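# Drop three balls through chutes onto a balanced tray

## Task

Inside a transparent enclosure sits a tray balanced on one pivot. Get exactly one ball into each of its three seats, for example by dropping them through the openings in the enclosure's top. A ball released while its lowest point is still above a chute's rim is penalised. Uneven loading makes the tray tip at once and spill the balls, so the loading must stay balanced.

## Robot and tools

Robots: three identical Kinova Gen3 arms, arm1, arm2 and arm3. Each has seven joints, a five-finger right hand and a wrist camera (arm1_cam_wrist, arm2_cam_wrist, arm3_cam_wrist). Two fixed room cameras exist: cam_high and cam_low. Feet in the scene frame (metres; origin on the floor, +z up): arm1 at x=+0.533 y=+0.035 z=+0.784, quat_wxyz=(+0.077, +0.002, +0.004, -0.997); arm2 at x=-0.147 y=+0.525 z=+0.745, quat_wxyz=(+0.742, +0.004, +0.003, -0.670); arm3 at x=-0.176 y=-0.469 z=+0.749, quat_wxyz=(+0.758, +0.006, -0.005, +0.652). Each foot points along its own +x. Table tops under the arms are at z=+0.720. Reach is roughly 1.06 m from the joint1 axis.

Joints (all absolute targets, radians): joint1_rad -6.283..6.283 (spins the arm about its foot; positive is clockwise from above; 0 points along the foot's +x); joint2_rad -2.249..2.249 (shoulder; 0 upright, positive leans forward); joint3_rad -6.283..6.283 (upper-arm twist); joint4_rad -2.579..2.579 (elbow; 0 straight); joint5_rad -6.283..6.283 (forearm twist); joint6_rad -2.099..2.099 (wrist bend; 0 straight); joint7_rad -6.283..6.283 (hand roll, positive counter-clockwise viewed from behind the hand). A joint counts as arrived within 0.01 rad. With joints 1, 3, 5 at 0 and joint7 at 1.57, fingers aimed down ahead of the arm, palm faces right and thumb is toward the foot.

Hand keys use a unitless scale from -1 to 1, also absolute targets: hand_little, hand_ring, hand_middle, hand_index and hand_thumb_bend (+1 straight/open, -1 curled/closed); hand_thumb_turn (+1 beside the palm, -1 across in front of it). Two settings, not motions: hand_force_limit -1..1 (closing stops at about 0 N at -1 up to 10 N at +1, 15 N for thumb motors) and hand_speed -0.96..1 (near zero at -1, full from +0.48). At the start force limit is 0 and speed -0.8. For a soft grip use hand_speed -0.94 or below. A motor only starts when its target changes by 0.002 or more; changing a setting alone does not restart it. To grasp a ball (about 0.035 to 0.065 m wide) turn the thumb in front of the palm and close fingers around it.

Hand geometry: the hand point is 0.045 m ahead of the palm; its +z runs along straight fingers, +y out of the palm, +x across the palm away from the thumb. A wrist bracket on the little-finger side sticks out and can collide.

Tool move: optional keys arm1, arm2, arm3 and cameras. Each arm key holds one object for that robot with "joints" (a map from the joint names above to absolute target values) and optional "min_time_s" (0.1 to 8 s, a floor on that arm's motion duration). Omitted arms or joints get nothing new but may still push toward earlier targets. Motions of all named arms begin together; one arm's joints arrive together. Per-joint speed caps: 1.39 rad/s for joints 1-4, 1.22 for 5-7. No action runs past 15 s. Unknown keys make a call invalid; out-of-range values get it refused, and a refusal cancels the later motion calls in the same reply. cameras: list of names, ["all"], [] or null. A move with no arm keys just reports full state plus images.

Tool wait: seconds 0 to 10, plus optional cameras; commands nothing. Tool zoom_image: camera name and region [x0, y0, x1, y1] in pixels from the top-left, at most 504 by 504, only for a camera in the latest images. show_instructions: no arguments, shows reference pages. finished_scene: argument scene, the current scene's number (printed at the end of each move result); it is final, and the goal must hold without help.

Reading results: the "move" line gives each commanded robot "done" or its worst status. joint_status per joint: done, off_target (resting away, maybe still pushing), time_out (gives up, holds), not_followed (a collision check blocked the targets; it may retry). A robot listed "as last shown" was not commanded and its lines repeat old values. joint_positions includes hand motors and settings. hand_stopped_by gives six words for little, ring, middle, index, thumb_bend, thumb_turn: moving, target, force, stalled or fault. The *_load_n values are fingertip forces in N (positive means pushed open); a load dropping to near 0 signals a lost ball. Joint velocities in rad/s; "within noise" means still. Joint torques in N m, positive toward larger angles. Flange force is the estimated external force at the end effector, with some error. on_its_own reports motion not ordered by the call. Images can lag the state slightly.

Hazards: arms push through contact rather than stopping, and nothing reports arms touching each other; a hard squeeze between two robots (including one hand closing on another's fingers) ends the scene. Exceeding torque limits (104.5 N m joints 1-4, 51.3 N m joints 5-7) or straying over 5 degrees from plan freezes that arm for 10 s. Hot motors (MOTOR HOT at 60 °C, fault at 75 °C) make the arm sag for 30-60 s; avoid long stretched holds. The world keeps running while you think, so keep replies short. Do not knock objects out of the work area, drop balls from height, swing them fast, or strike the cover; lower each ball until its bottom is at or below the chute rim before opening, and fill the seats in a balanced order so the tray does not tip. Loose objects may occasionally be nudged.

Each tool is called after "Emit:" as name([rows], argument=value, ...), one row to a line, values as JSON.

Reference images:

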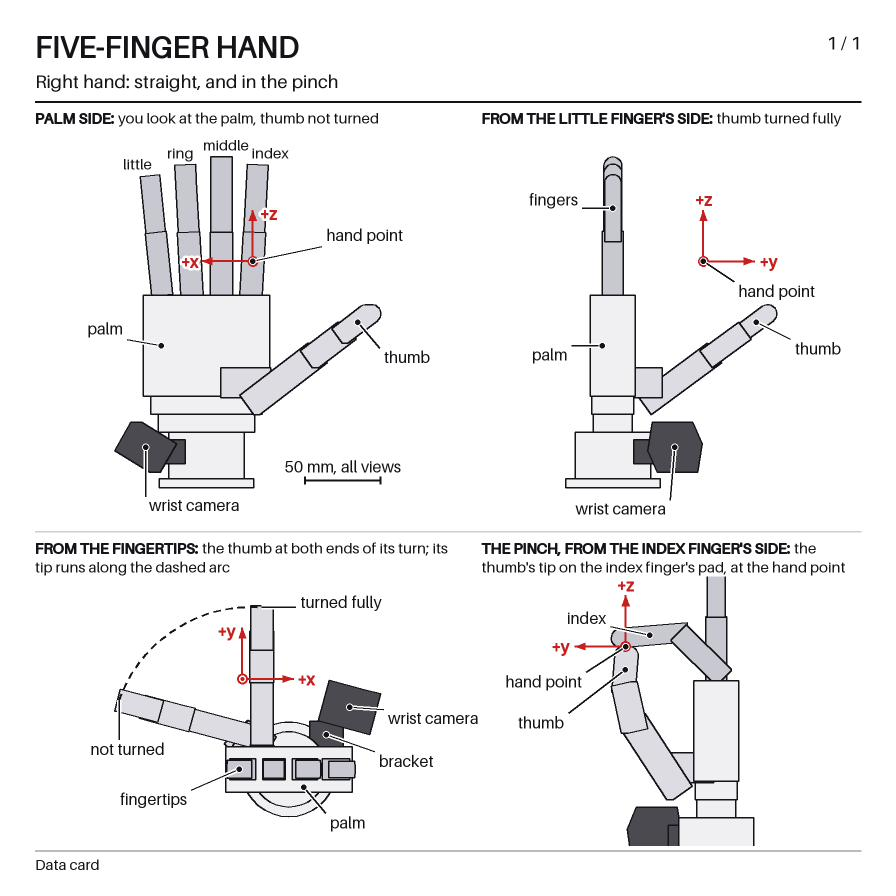

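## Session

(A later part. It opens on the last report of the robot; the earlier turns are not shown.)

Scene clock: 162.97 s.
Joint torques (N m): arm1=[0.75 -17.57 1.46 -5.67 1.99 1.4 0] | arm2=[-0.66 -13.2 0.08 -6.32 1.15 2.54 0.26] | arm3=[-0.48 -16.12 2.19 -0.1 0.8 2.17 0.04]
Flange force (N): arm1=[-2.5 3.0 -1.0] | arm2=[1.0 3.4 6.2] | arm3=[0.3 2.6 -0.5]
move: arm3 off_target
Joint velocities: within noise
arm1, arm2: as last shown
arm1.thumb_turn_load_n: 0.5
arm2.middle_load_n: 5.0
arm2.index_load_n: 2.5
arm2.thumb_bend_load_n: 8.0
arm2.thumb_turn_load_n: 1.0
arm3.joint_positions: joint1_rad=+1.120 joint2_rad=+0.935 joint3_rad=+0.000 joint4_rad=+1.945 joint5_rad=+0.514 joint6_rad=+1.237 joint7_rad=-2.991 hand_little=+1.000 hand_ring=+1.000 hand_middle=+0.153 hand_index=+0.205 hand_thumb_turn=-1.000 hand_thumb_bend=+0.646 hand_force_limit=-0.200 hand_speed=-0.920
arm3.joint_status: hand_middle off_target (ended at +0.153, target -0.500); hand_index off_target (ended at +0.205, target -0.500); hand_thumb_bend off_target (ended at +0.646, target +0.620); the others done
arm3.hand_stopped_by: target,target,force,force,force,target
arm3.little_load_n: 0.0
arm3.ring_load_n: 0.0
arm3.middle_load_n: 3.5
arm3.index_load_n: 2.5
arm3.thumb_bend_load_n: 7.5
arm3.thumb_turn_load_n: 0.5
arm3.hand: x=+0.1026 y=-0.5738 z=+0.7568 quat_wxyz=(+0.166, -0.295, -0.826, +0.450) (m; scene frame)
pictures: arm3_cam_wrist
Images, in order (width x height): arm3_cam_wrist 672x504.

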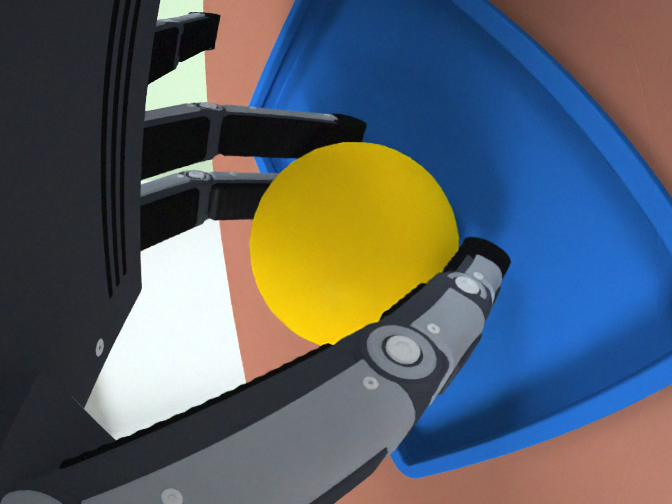

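Emit:
move(arm3={"joints":{"joint2_rad":0.4033,"joint4_rad":1.793,"joint5_rad":0.5025,"joint6_rad":1.839,"joint7_rad":-2.6632},"min_time_s":2.8}, cameras=["arm3_cam_wrist"])

Emit:
move(arm1={"joints":{"joint1_rad":-0.4177,"joint2_rad":0.6686,"joint4_rad":1.6563,"joint5_rad":0.6195,"joint6_rad":1.6602,"joint7_rad":-2.6191},"min_time_s":5.5}, arm3={"joints":{"joint1_rad":-0.4625,"joint2_rad":0.5002,"joint4_rad":1.8745,"joint5_rad":0.606,"joint6_rad":1.6258,"joint7_rad":-2.6567},"min_time_s":3.5}, cameras=["arm1_cam_wrist"])

Emit:
move(arm2={"joints":{"joint1_rad":-0.6187,"joint2_rad":0.3735,"joint4_rad":2.0515,"joint5_rad":1.0065,"joint6_rad":1.3162,"joint7_rad":-2.4279},"min_time_s":4}, cameras=["all"])

Emit:
zoom_image(camera="cam_low", region=[340, 130, 620, 270])

Scene clock: 200.70 s.
Joint torques (N m): arm1=[0.77 -17.59 1.38 -5.67 2.02 1.38 0] | arm2=[-0.66 -13.19 0.05 -6.34 1.13 2.54 0.22] | arm3=[-0.31 -13.01 1.83 -4.18 1.6 2.54 -0.02]
Flange force (N): arm1=[-2.6 3.0 -1.1] | arm2=[0.9 3.3 6.3] | arm3=[-0.7 3.8 -1.0]
move: arm3 done
Joint velocities: within noise
arm1, arm2: as last shown
arm1.index_load_n: 4.5
arm2.ring_load_n: -0.5
arm2.hand: x=+0.1503 y=+0.5609 z=+1.0158 quat_wxyz=(+0.045, -0.082, -0.873, +0.479) (m; scene frame)
arm3.joint_positions: joint1_rad=+1.120 joint2_rad=+0.403 joint3_rad=+0.000 joint4_rad=+1.793 joint5_rad=+0.502 joint6_rad=+1.839 joint7_rad=-2.663 hand_little=+1.000 hand_ring=+1.000 hand_middle=+0.153 hand_index=+0.205 hand_thumb_turn=-1.000 hand_thumb_bend=+0.646 hand_force_limit=-0.200 hand_speed=-0.920
arm3.joint_status: all done
arm3.hand_stopped_by: target,target,force,force,force,target
arm3.little_load_n: 0.0
arm3.ring_load_n: 0.0
arm3.middle_load_n: 3.5
arm3.index_load_n: 2.5
arm3.thumb_bend_load_n: 7.5
arm3.thumb_turn_load_n: 0.5
arm3.hand: x=+0.1025 y=-0.5777 z=+1.0135 quat_wxyz=(+0.166, -0.295, -0.826, +0.450) (m; scene frame)
pictures: arm3_cam_wrist
Images, in order (width x height): arm3_cam_wrist 672x504.

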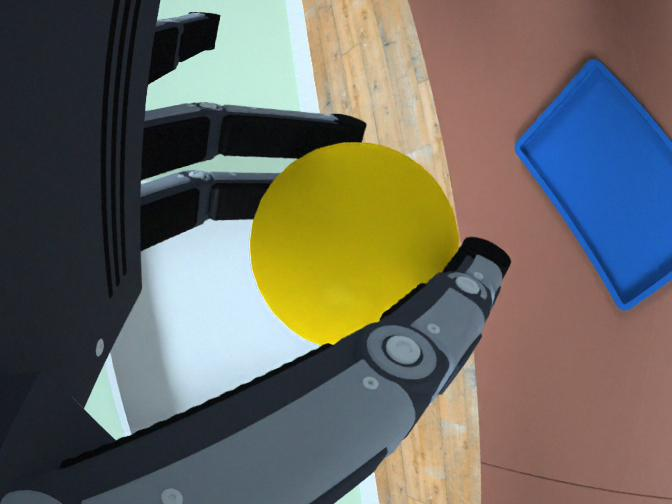

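Scene clock: 206.57 s.
Joint torques (N m): arm1=[0.77 -17.26 1.25 -3.86 1.39 1.97 -0.03] | arm2=[-0.67 -13.23 0.05 -6.29 1.13 2.52 0.26] | arm3=[-0.11 -13.92 2.17 -3.49 1.68 2.52 0]
Flange force (N): arm1=[-1.5 3.6 -1.8] | arm2=[0.8 3.4 6.1] | arm3=[-1.3 4.0 -0.6]
move: arm1 done; arm3 done
Joint velocities: within noise
arm1.joint_positions: joint1_rad=-0.418 joint2_rad=+0.669 joint3_rad=+0.000 joint4_rad=+1.656 joint5_rad=+0.619 joint6_rad=+1.660 joint7_rad=-2.619 hand_little=+1.000 hand_ring=+1.000 hand_middle=+0.083 hand_index=+0.173 hand_thumb_turn=-1.000 hand_thumb_bend=+0.678 hand_force_limit=-0.200 hand_speed=-0.920
arm1.joint_status: all done
arm1.hand_stopped_by: target,target,force,force,force,target
arm1.little_load_n: 0.0
arm1.ring_load_n: 0.0
arm1.middle_load_n: 5.0
arm1.index_load_n: 4.0
arm1.thumb_bend_load_n: 8.0
arm1.thumb_turn_load_n: 0.0
arm1.hand: x=+0.1364 y=+0.0311 z=+0.9609 quat_wxyz=(+0.485, -0.866, +0.108, -0.061) (m; scene frame)
arm2: as last shown
arm2.ring_load_n: 0.0
arm2.thumb_bend_load_n: 8.5
arm3.joint_positions: joint1_rad=-0.462 joint2_rad=+0.500 joint3_rad=+0.000 joint4_rad=+1.874 joint5_rad=+0.606 joint6_rad=+1.626 joint7_rad=-2.657 hand_little=+1.000 hand_ring=+1.000 hand_middle=+0.153 hand_index=+0.205 hand_thumb_turn=-1.000 hand_thumb_bend=+0.646 hand_force_limit=-0.200 hand_speed=-0.920
arm3.joint_status: all done
arm3.hand_stopped_by: target,target,force,force,force,target
arm3.little_load_n: 0.0
arm3.ring_load_n: 0.0
arm3.middle_load_n: 3.5
arm3.index_load_n: 2.0
arm3.thumb_bend_load_n: 7.5
arm3.thumb_turn_load_n: 0.5
arm3.hand: x=-0.0573 y=-0.1584 z=+0.9598 quat_wxyz=(-0.246, +0.436, -0.761, +0.414) (m; scene frame)
pictures: arm1_cam_wrist
Images, in order (width x height): arm1_cam_wrist 672x504.

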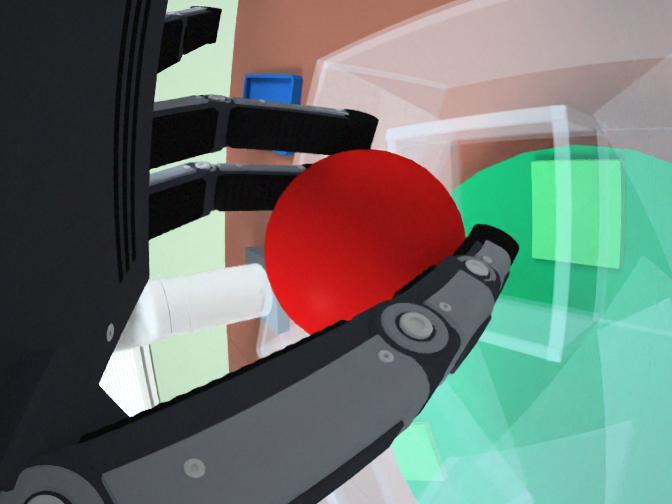

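Scene clock: 210.93 s.
Joint torques (N m): arm1=[0.78 -17.28 1.23 -3.87 1.39 1.96 -0.01] | arm2=[-0.7 -13 0.38 -6.31 1.51 2.23 0.2] | arm3=[-0.11 -13.97 2.25 -3.52 1.63 2.52 -0.03]
Flange force (N): arm1=[-1.4 3.6 -1.8] | arm2=[2.6 3.8 5.9] | arm3=[-1.3 4.1 -0.5]
move: arm2 done
Joint velocities: within noise
arm1, arm3: as last shown
arm1.thumb_turn_load_n: 0.5
arm2.joint_positions: joint1_rad=-0.619 joint2_rad=+0.374 joint3_rad=+0.000 joint4_rad=+2.051 joint5_rad=+1.006 joint6_rad=+1.316 joint7_rad=-2.428 hand_little=+1.000 hand_ring=+1.000 hand_middle=+0.113 hand_index=+0.173 hand_thumb_turn=-1.000 hand_thumb_bend=+0.682 hand_force_limit=-0.200 hand_speed=-0.920
arm2.joint_status: all done
arm2.hand_stopped_by: target,target,force,force,force,target
arm2.little_load_n: 0.0
arm2.ring_load_n: 0.0
arm2.middle_load_n: 5.0
arm2.index_load_n: 2.5
arm2.thumb_bend_load_n: 8.0
arm2.thumb_turn_load_n: 0.5
arm2.hand: x=-0.1322 y=+0.1026 z=+0.9593 quat_wxyz=(+0.259, -0.463, -0.743, +0.407) (m; scene frame)
arm3.index_load_n: 2.5
pictures: arm1_cam_wrist, arm2_cam_wrist, arm3_cam_wrist, cam_high, cam_low
Images, in order (width x height): arm1_cam_wrist 672x504, arm2_cam_wrist 672x504, arm3_cam_wrist 672x504, cam_high 896x504, cam_low 896x504.

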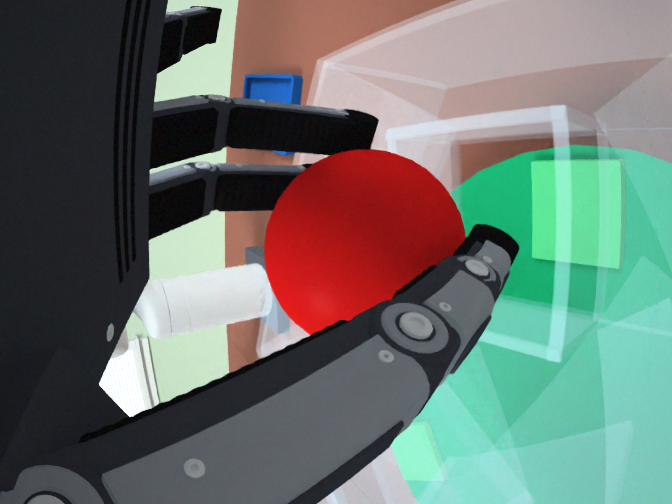

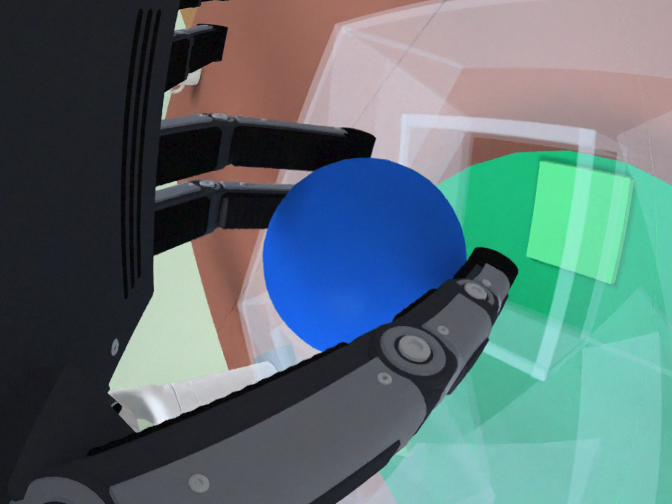

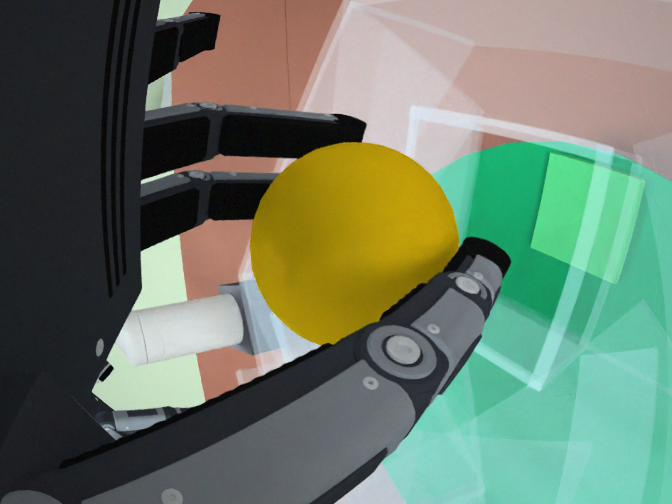

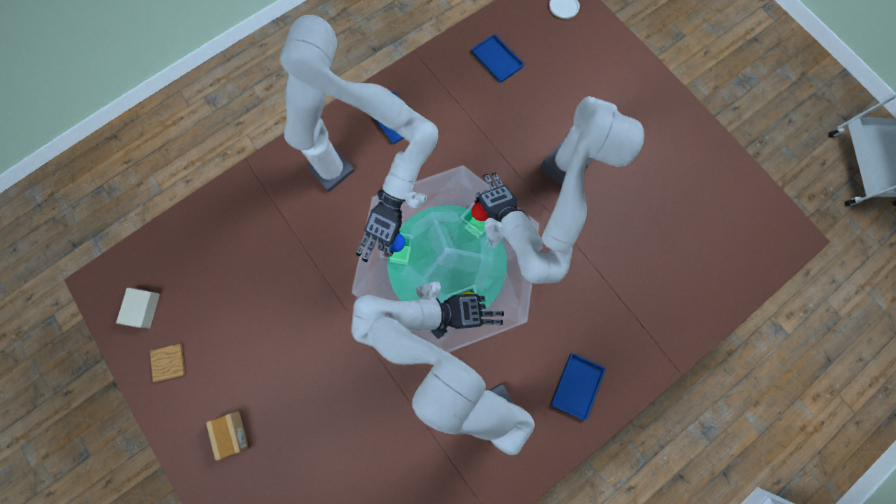

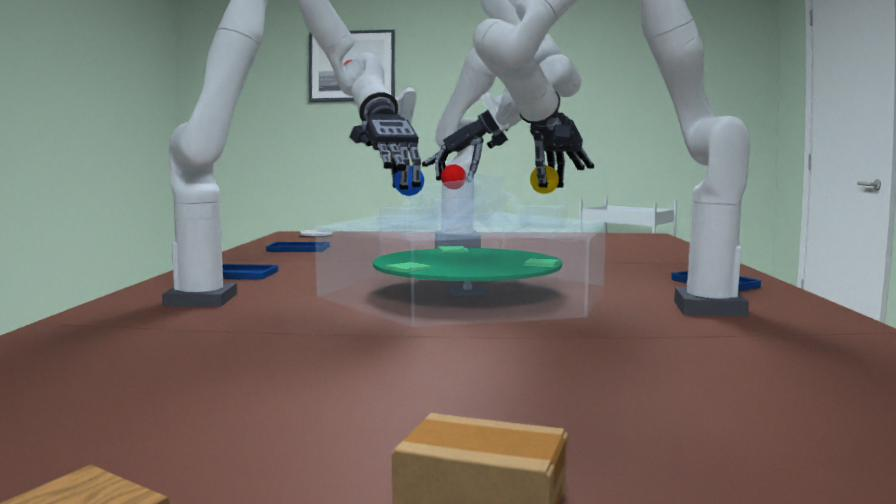

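Scaled by 1.800 from the camera's 896x504 image, which has a finer 1280x720 frame.

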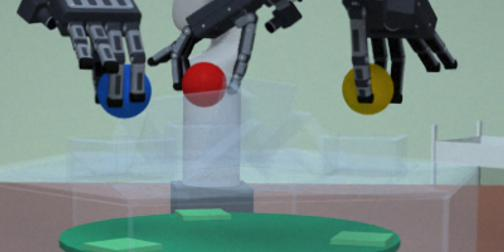

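Emit:
move(arm1={"joints":{"joint1_rad":-0.4203,"joint2_rad":0.725,"joint4_rad":1.681,"joint5_rad":0.6096,"joint6_rad":1.5977,"joint7_rad":-2.6714},"min_time_s":2}, arm2={"joints":{"joint1_rad":-0.6229,"joint2_rad":0.4398,"joint4_rad":2.0892,"joint5_rad":1.0156,"joint6_rad":1.2729,"joint7_rad":-2.5274},"min_time_s":2}, arm3={"joints":{"joint1_rad":-0.4752,"joint2_rad":0.5636,"joint4_rad":1.908,"joint5_rad":0.6052,"joint6_rad":1.5461,"joint7_rad":-2.7119},"min_time_s":2}, cameras=["all"])

Emit:
zoom_image(camera="cam_low", region=[360, 150, 500, 250])

Emit:
zoom_image(camera="cam_low", region=[480, 150, 620, 250])

Emit:
zoom_image(camera="cam_high", region=[360, 180, 540, 340])

Scene clock: 242.30 s.
Joint torques (N m): arm1=[0.75 -17.63 1.37 -3.4 1.25 2.03 -0.02] | arm2=[-0.68 -13.41 0.57 -5.52 1.31 2.39 0.22] | arm3=[-0.11 -14.49 2.35 -2.92 1.57 2.55 -0.04]
Flange force (N): arm1=[-1.3 3.8 -1.4] | arm2=[2.9 3.6 5.8] | arm3=[-1.2 4.3 -0.5]
move: arm1 done; arm2 done; arm3 done
Joint velocities: within noise
arm1.joint_positions: joint1_rad=-0.420 joint2_rad=+0.725 joint3_rad=+0.000 joint4_rad=+1.681 joint5_rad=+0.610 joint6_rad=+1.598 joint7_rad=-2.671 hand_little=+1.000 hand_ring=+1.000 hand_middle=+0.083 hand_index=+0.173 hand_thumb_turn=-1.000 hand_thumb_bend=+0.678 hand_force_limit=-0.200 hand_speed=-0.920
arm1.joint_status: all done
arm1.hand_stopped_by: target,target,force,force,force,target
arm1.little_load_n: 0.0
arm1.ring_load_n: 0.0
arm1.middle_load_n: 5.0
arm1.index_load_n: 4.0
arm1.thumb_bend_load_n: 8.0
arm1.thumb_turn_load_n: 0.0
arm1.hand: x=+0.1388 y=+0.0300 z=+0.9278 quat_wxyz=(+0.485, -0.865, +0.111, -0.063) (m; scene frame)
arm2.joint_positions: joint1_rad=-0.623 joint2_rad=+0.440 joint3_rad=+0.000 joint4_rad=+2.089 joint5_rad=+1.016 joint6_rad=+1.273 joint7_rad=-2.527 hand_little=+1.000 hand_ring=+1.000 hand_middle=+0.113 hand_index=+0.173 hand_thumb_turn=-1.000 hand_thumb_bend=+0.682 hand_force_limit=-0.200 hand_speed=-0.920
arm2.joint_status: all done
arm2.hand_stopped_by: target,target,force,force,force,target
arm2.little_load_n: 0.0
arm2.ring_load_n: 0.0
arm2.middle_load_n: 5.0
arm2.index_load_n: 2.5
arm2.thumb_bend_load_n: 8.5
arm2.thumb_turn_load_n: 1.0
arm2.hand: x=-0.1335 y=+0.1077 z=+0.9281 quat_wxyz=(+0.263, -0.470, -0.739, +0.405) (m; scene frame)
arm3.joint_positions: joint1_rad=-0.475 joint2_rad=+0.564 joint3_rad=+0.000 joint4_rad=+1.908 joint5_rad=+0.605 joint6_rad=+1.546 joint7_rad=-2.712 hand_little=+1.000 hand_ring=+1.000 hand_middle=+0.153 hand_index=+0.205 hand_thumb_turn=-1.000 hand_thumb_bend=+0.646 hand_force_limit=-0.200 hand_speed=-0.920
arm3.joint_status: all done
arm3.hand_stopped_by: target,target,force,force,force,target
arm3.little_load_n: 0.0
arm3.ring_load_n: 0.0
arm3.middle_load_n: 3.5
arm3.index_load_n: 2.5
arm3.thumb_bend_load_n: 7.5
arm3.thumb_turn_load_n: 0.5
arm3.hand: x=-0.0613 y=-0.1563 z=+0.9262 quat_wxyz=(-0.249, +0.440, -0.758, +0.413) (m; scene frame)
pictures: arm1_cam_wrist, arm2_cam_wrist, arm3_cam_wrist, cam_high, cam_low
Images, in order (width x height): arm1_cam_wrist 672x504, arm2_cam_wrist 672x504, arm3_cam_wrist 672x504, cam_high 896x504, cam_low 896x504.

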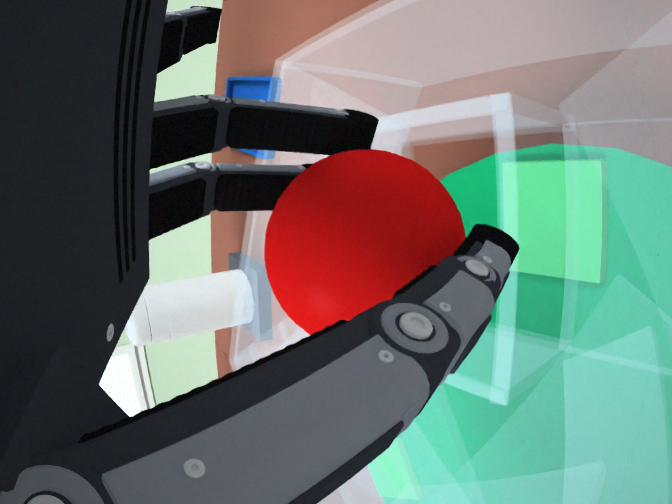

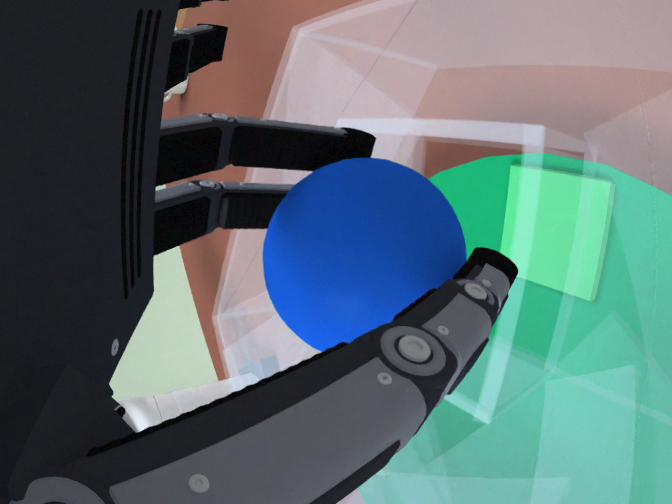

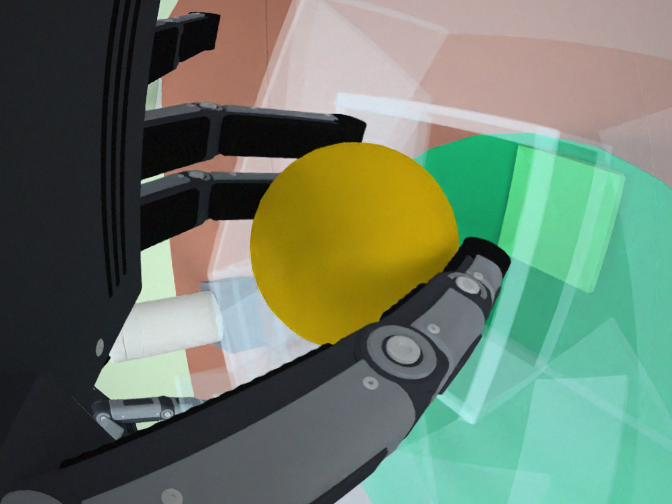

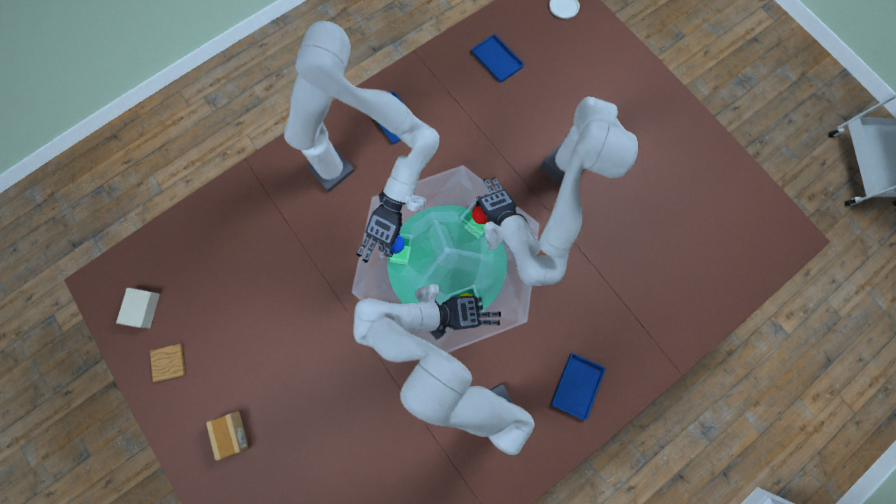

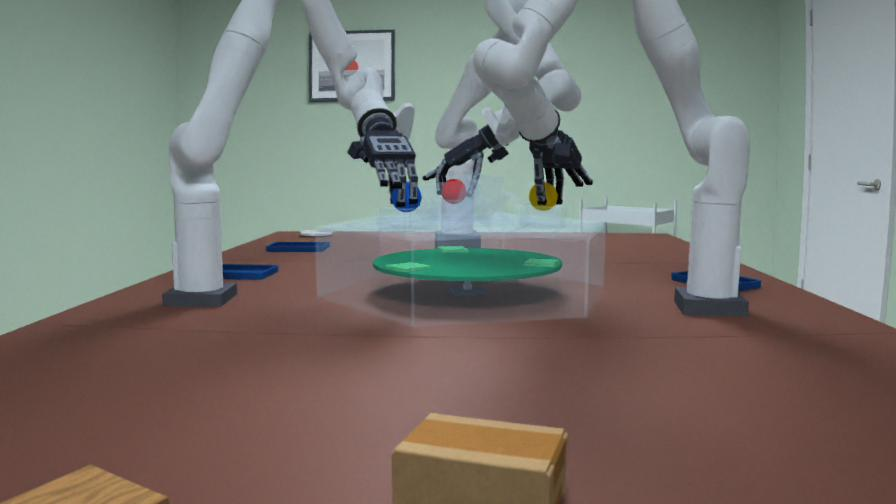

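Scaled by 3.600 from the camera's 896x504 image, which has a finer 1280x720 frame.

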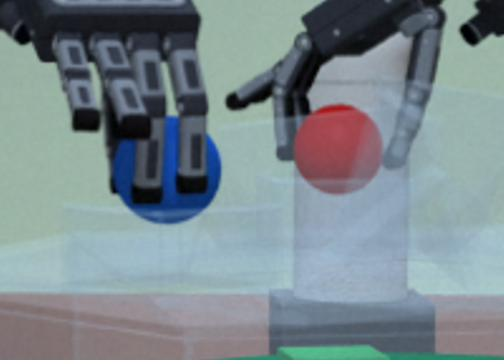

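Scaled by 3.600 from the camera's 896x504 image, which has a finer 1280x720 frame.

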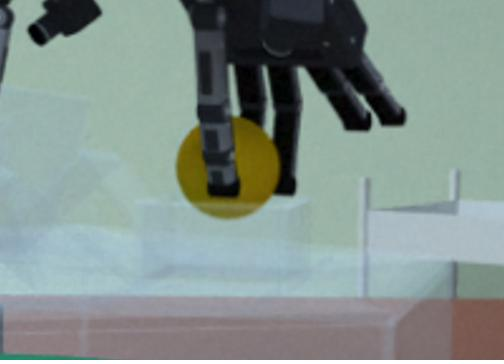

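Scaled by 2.800 from the camera's 896x504 image, which has a finer 1280x720 frame.

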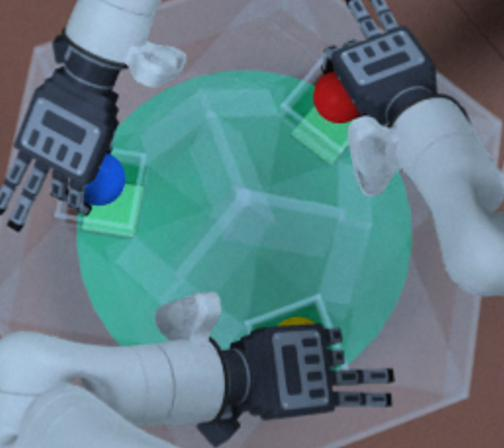

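Emit:
move(arm1={"joints":{"hand_speed":1,"hand_index":0.75,"hand_middle":0.75,"hand_thumb_bend":0.71}}, arm2={"joints":{"hand_speed":1,"hand_index":0.75,"hand_middle":0.75,"hand_thumb_bend":0.71}}, arm3={"joints":{"hand_speed":1,"hand_index":0.75,"hand_middle":0.75,"hand_thumb_bend":0.68}}, cameras=["arm1_cam_wrist","arm2_cam_wrist","arm3_cam_wrist","cam_low"])

Scene clock: 247.60 s.
Joint torques (N m): arm1=[0.83 -17.07 1.12 -3.26 1.04 1.68 0.03] | arm2=[-0.67 -12.87 0.42 -5.3 1.11 2.08 0.29] | arm3=[-0.1 -13.98 2.16 -2.89 1.4 2.21 0.04]
Flange force (N): arm1=[-1.4 2.5 -2.5] | arm2=[3.0 2.3 4.9] | arm3=[-1.0 2.8 -1.3]
move: arm1 done; arm2 done; arm3 done
Joint velocities: within noise
arm1.joint_positions: joint1_rad=-0.420 joint2_rad=+0.725 joint3_rad=+0.000 joint4_rad=+1.681 joint5_rad=+0.610 joint6_rad=+1.598 joint7_rad=-2.671 hand_little=+1.000 hand_ring=+1.000 hand_middle=+0.750 hand_index=+0.750 hand_thumb_turn=-1.000 hand_thumb_bend=+0.710 hand_force_limit=-0.200 hand_speed=+1.000
arm1.joint_status: all done
arm1.hand_stopped_by: target,target,target,target,target,target
arm1.little_load_n: 0.0
arm1.ring_load_n: 0.0
arm1.middle_load_n: 0.0
arm1.index_load_n: 0.0
arm1.thumb_bend_load_n: 0.0
arm1.thumb_turn_load_n: 0.0
arm1.hand: x=+0.1388 y=+0.0300 z=+0.9278 quat_wxyz=(+0.485, -0.865, +0.111, -0.063) (m; scene frame)
arm2.joint_positions: joint1_rad=-0.623 joint2_rad=+0.440 joint3_rad=+0.000 joint4_rad=+2.089 joint5_rad=+1.016 joint6_rad=+1.273 joint7_rad=-2.527 hand_little=+1.000 hand_ring=+1.000 hand_middle=+0.750 hand_index=+0.750 hand_thumb_turn=-1.000 hand_thumb_bend=+0.710 hand_force_limit=-0.200 hand_speed=+1.000
arm2.joint_status: all done
arm2.hand_stopped_by: target,target,target,target,target,target
arm2.little_load_n: 0.0
arm2.ring_load_n: 0.0
arm2.middle_load_n: 0.0
arm2.index_load_n: 0.0
arm2.thumb_bend_load_n: 0.0
arm2.thumb_turn_load_n: 0.0
arm2.hand: x=-0.1335 y=+0.1076 z=+0.9281 quat_wxyz=(+0.263, -0.470, -0.739, +0.405) (m; scene frame)
arm3.joint_positions: joint1_rad=-0.475 joint2_rad=+0.564 joint3_rad=+0.000 joint4_rad=+1.908 joint5_rad=+0.605 joint6_rad=+1.546 joint7_rad=-2.712 hand_little=+1.000 hand_ring=+1.000 hand_middle=+0.750 hand_index=+0.750 hand_thumb_turn=-1.000 hand_thumb_bend=+0.680 hand_force_limit=-0.200 hand_speed=+1.000
arm3.joint_status: all done
arm3.hand_stopped_by: target,target,target,target,target,target
arm3.little_load_n: 0.0
arm3.ring_load_n: 0.0
arm3.middle_load_n: 0.0
arm3.index_load_n: 0.0
arm3.thumb_bend_load_n: 0.0
arm3.thumb_turn_load_n: 0.0
arm3.hand: x=-0.0613 y=-0.1563 z=+0.9262 quat_wxyz=(-0.249, +0.440, -0.758, +0.412) (m; scene frame)
pictures: arm1_cam_wrist, arm2_cam_wrist, arm3_cam_wrist, cam_low
Images, in order (width x height): arm1_cam_wrist 672x504, arm2_cam_wrist 672x504, arm3_cam_wrist 672x504, cam_low 896x504.

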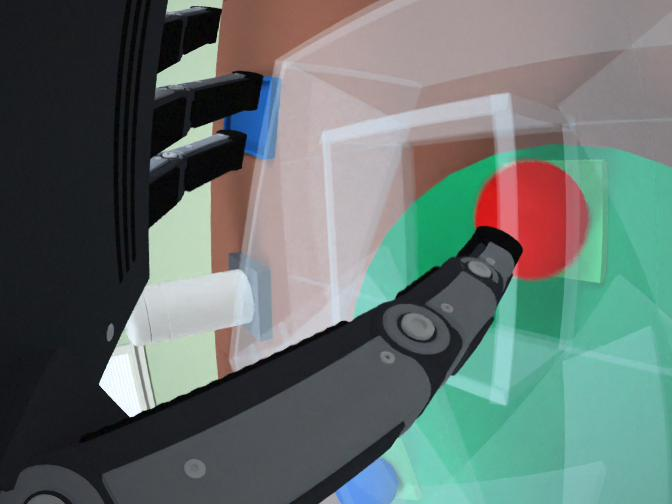

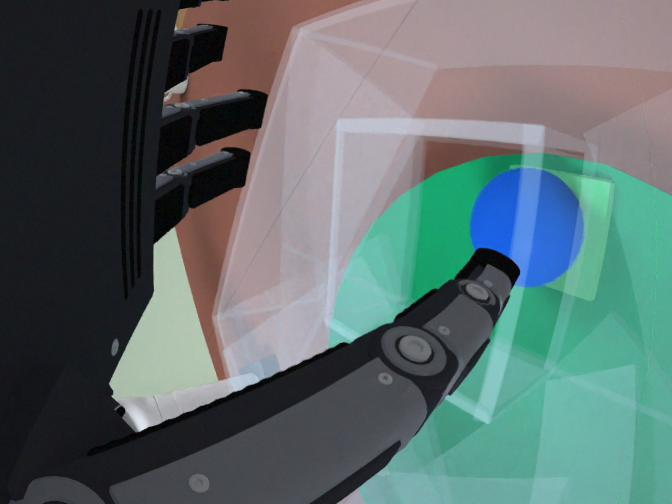

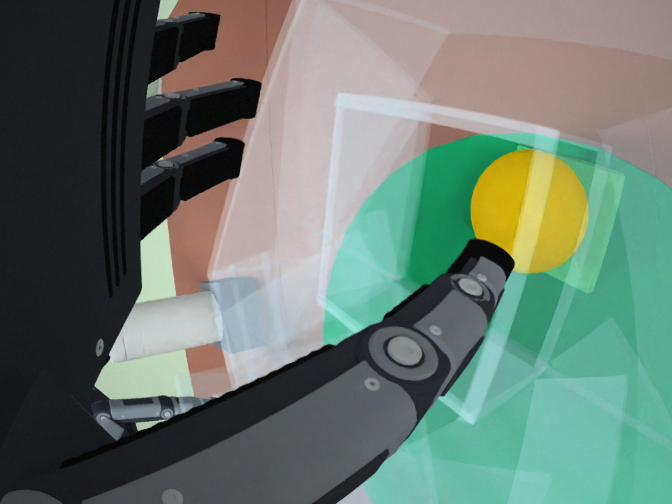

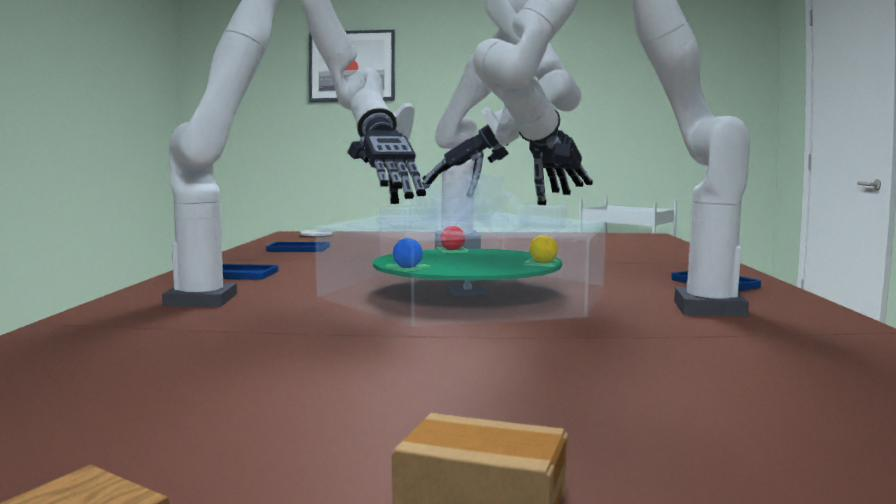

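Emit:
wait(seconds=0.5, cameras=["cam_low"])

Scene clock: 250.57 s.
Joint torques (N m): arm1=[0.79 -17.08 1.12 -3.29 1.05 1.72 0.03] | arm2=[-0.65 -12.9 0.33 -5.29 1.06 2.09 0.27] | arm3=[-0.14 -13.95 2.15 -2.84 1.36 2.22 0.01]
Flange force (N): arm1=[-1.3 2.4 -2.3] | arm2=[2.9 2.3 5.1] | arm3=[-1.2 2.7 -1.3]
Joint velocities: within noise
arm1.joint_positions: joint1_rad=-0.420 joint2_rad=+0.725 joint3_rad=+0.000 joint4_rad=+1.681 joint5_rad=+0.610 joint6_rad=+1.598 joint7_rad=-2.671 hand_little=+1.000 hand_ring=+1.000 hand_middle=+0.750 hand_index=+0.750 hand_thumb_turn=-1.000 hand_thumb_bend=+0.710 hand_force_limit=-0.200 hand_speed=+1.000
arm1.joint_status: all done
arm1.hand_stopped_by: target,target,target,target,target,target
arm1.little_load_n: -0.5
arm1.ring_load_n: -0.5
arm1.middle_load_n: 0.0
arm1.index_load_n: 0.0
arm1.thumb_bend_load_n: 0.0
arm1.thumb_turn_load_n: 0.5
arm1.hand: x=+0.1388 y=+0.0300 z=+0.9278 quat_wxyz=(+0.485, -0.865, +0.111, -0.063) (m; scene frame)
arm2.joint_positions: joint1_rad=-0.623 joint2_rad=+0.440 joint3_rad=+0.000 joint4_rad=+2.089 joint5_rad=+1.016 joint6_rad=+1.273 joint7_rad=-2.527 hand_little=+1.000 hand_ring=+1.000 hand_middle=+0.750 hand_index=+0.750 hand_thumb_turn=-1.000 hand_thumb_bend=+0.710 hand_force_limit=-0.200 hand_speed=+1.000
arm2.joint_status: all done
arm2.hand_stopped_by: target,target,target,target,target,target
arm2.little_load_n: 0.0
arm2.ring_load_n: -0.5
arm2.middle_load_n: 0.0
arm2.index_load_n: 0.0
arm2.thumb_bend_load_n: 0.0
arm2.thumb_turn_load_n: 0.0
arm2.hand: x=-0.1335 y=+0.1077 z=+0.9281 quat_wxyz=(+0.263, -0.470, -0.739, +0.405) (m; scene frame)
arm3.joint_positions: joint1_rad=-0.475 joint2_rad=+0.564 joint3_rad=+0.000 joint4_rad=+1.908 joint5_rad=+0.605 joint6_rad=+1.546 joint7_rad=-2.712 hand_little=+1.000 hand_ring=+1.000 hand_middle=+0.750 hand_index=+0.750 hand_thumb_turn=-1.000 hand_thumb_bend=+0.680 hand_force_limit=-0.200 hand_speed=+1.000
arm3.joint_status: all done
arm3.hand_stopped_by: target,target,target,target,target,target
arm3.little_load_n: 0.0
arm3.ring_load_n: 0.0
arm3.middle_load_n: 0.0
arm3.index_load_n: 0.0
arm3.thumb_bend_load_n: 0.0
arm3.thumb_turn_load_n: 0.0
arm3.hand: x=-0.0613 y=-0.1563 z=+0.9262 quat_wxyz=(-0.249, +0.440, -0.758, +0.413) (m; scene frame)
wait: 0.50 s; at rest from the start
pictures: cam_low
Images, in order (width x height): cam_low 896x504.

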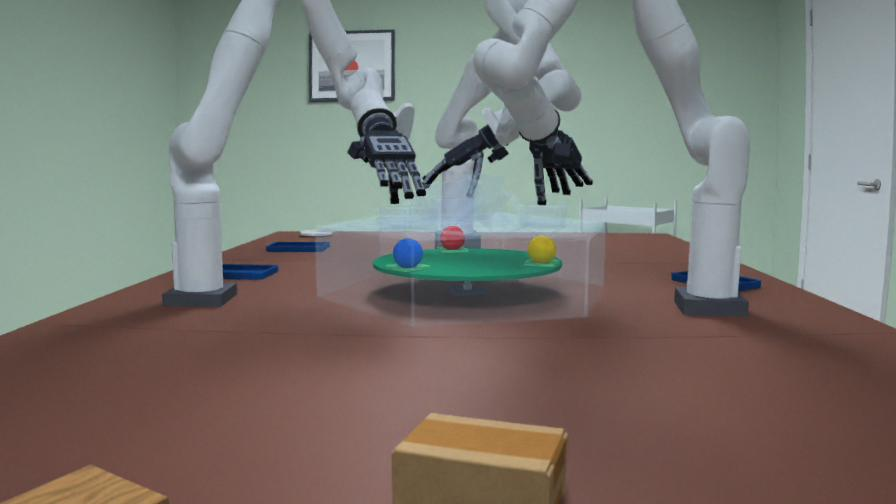

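Emit:
finished_scene(scene=3)

The scene is finished: the task was done.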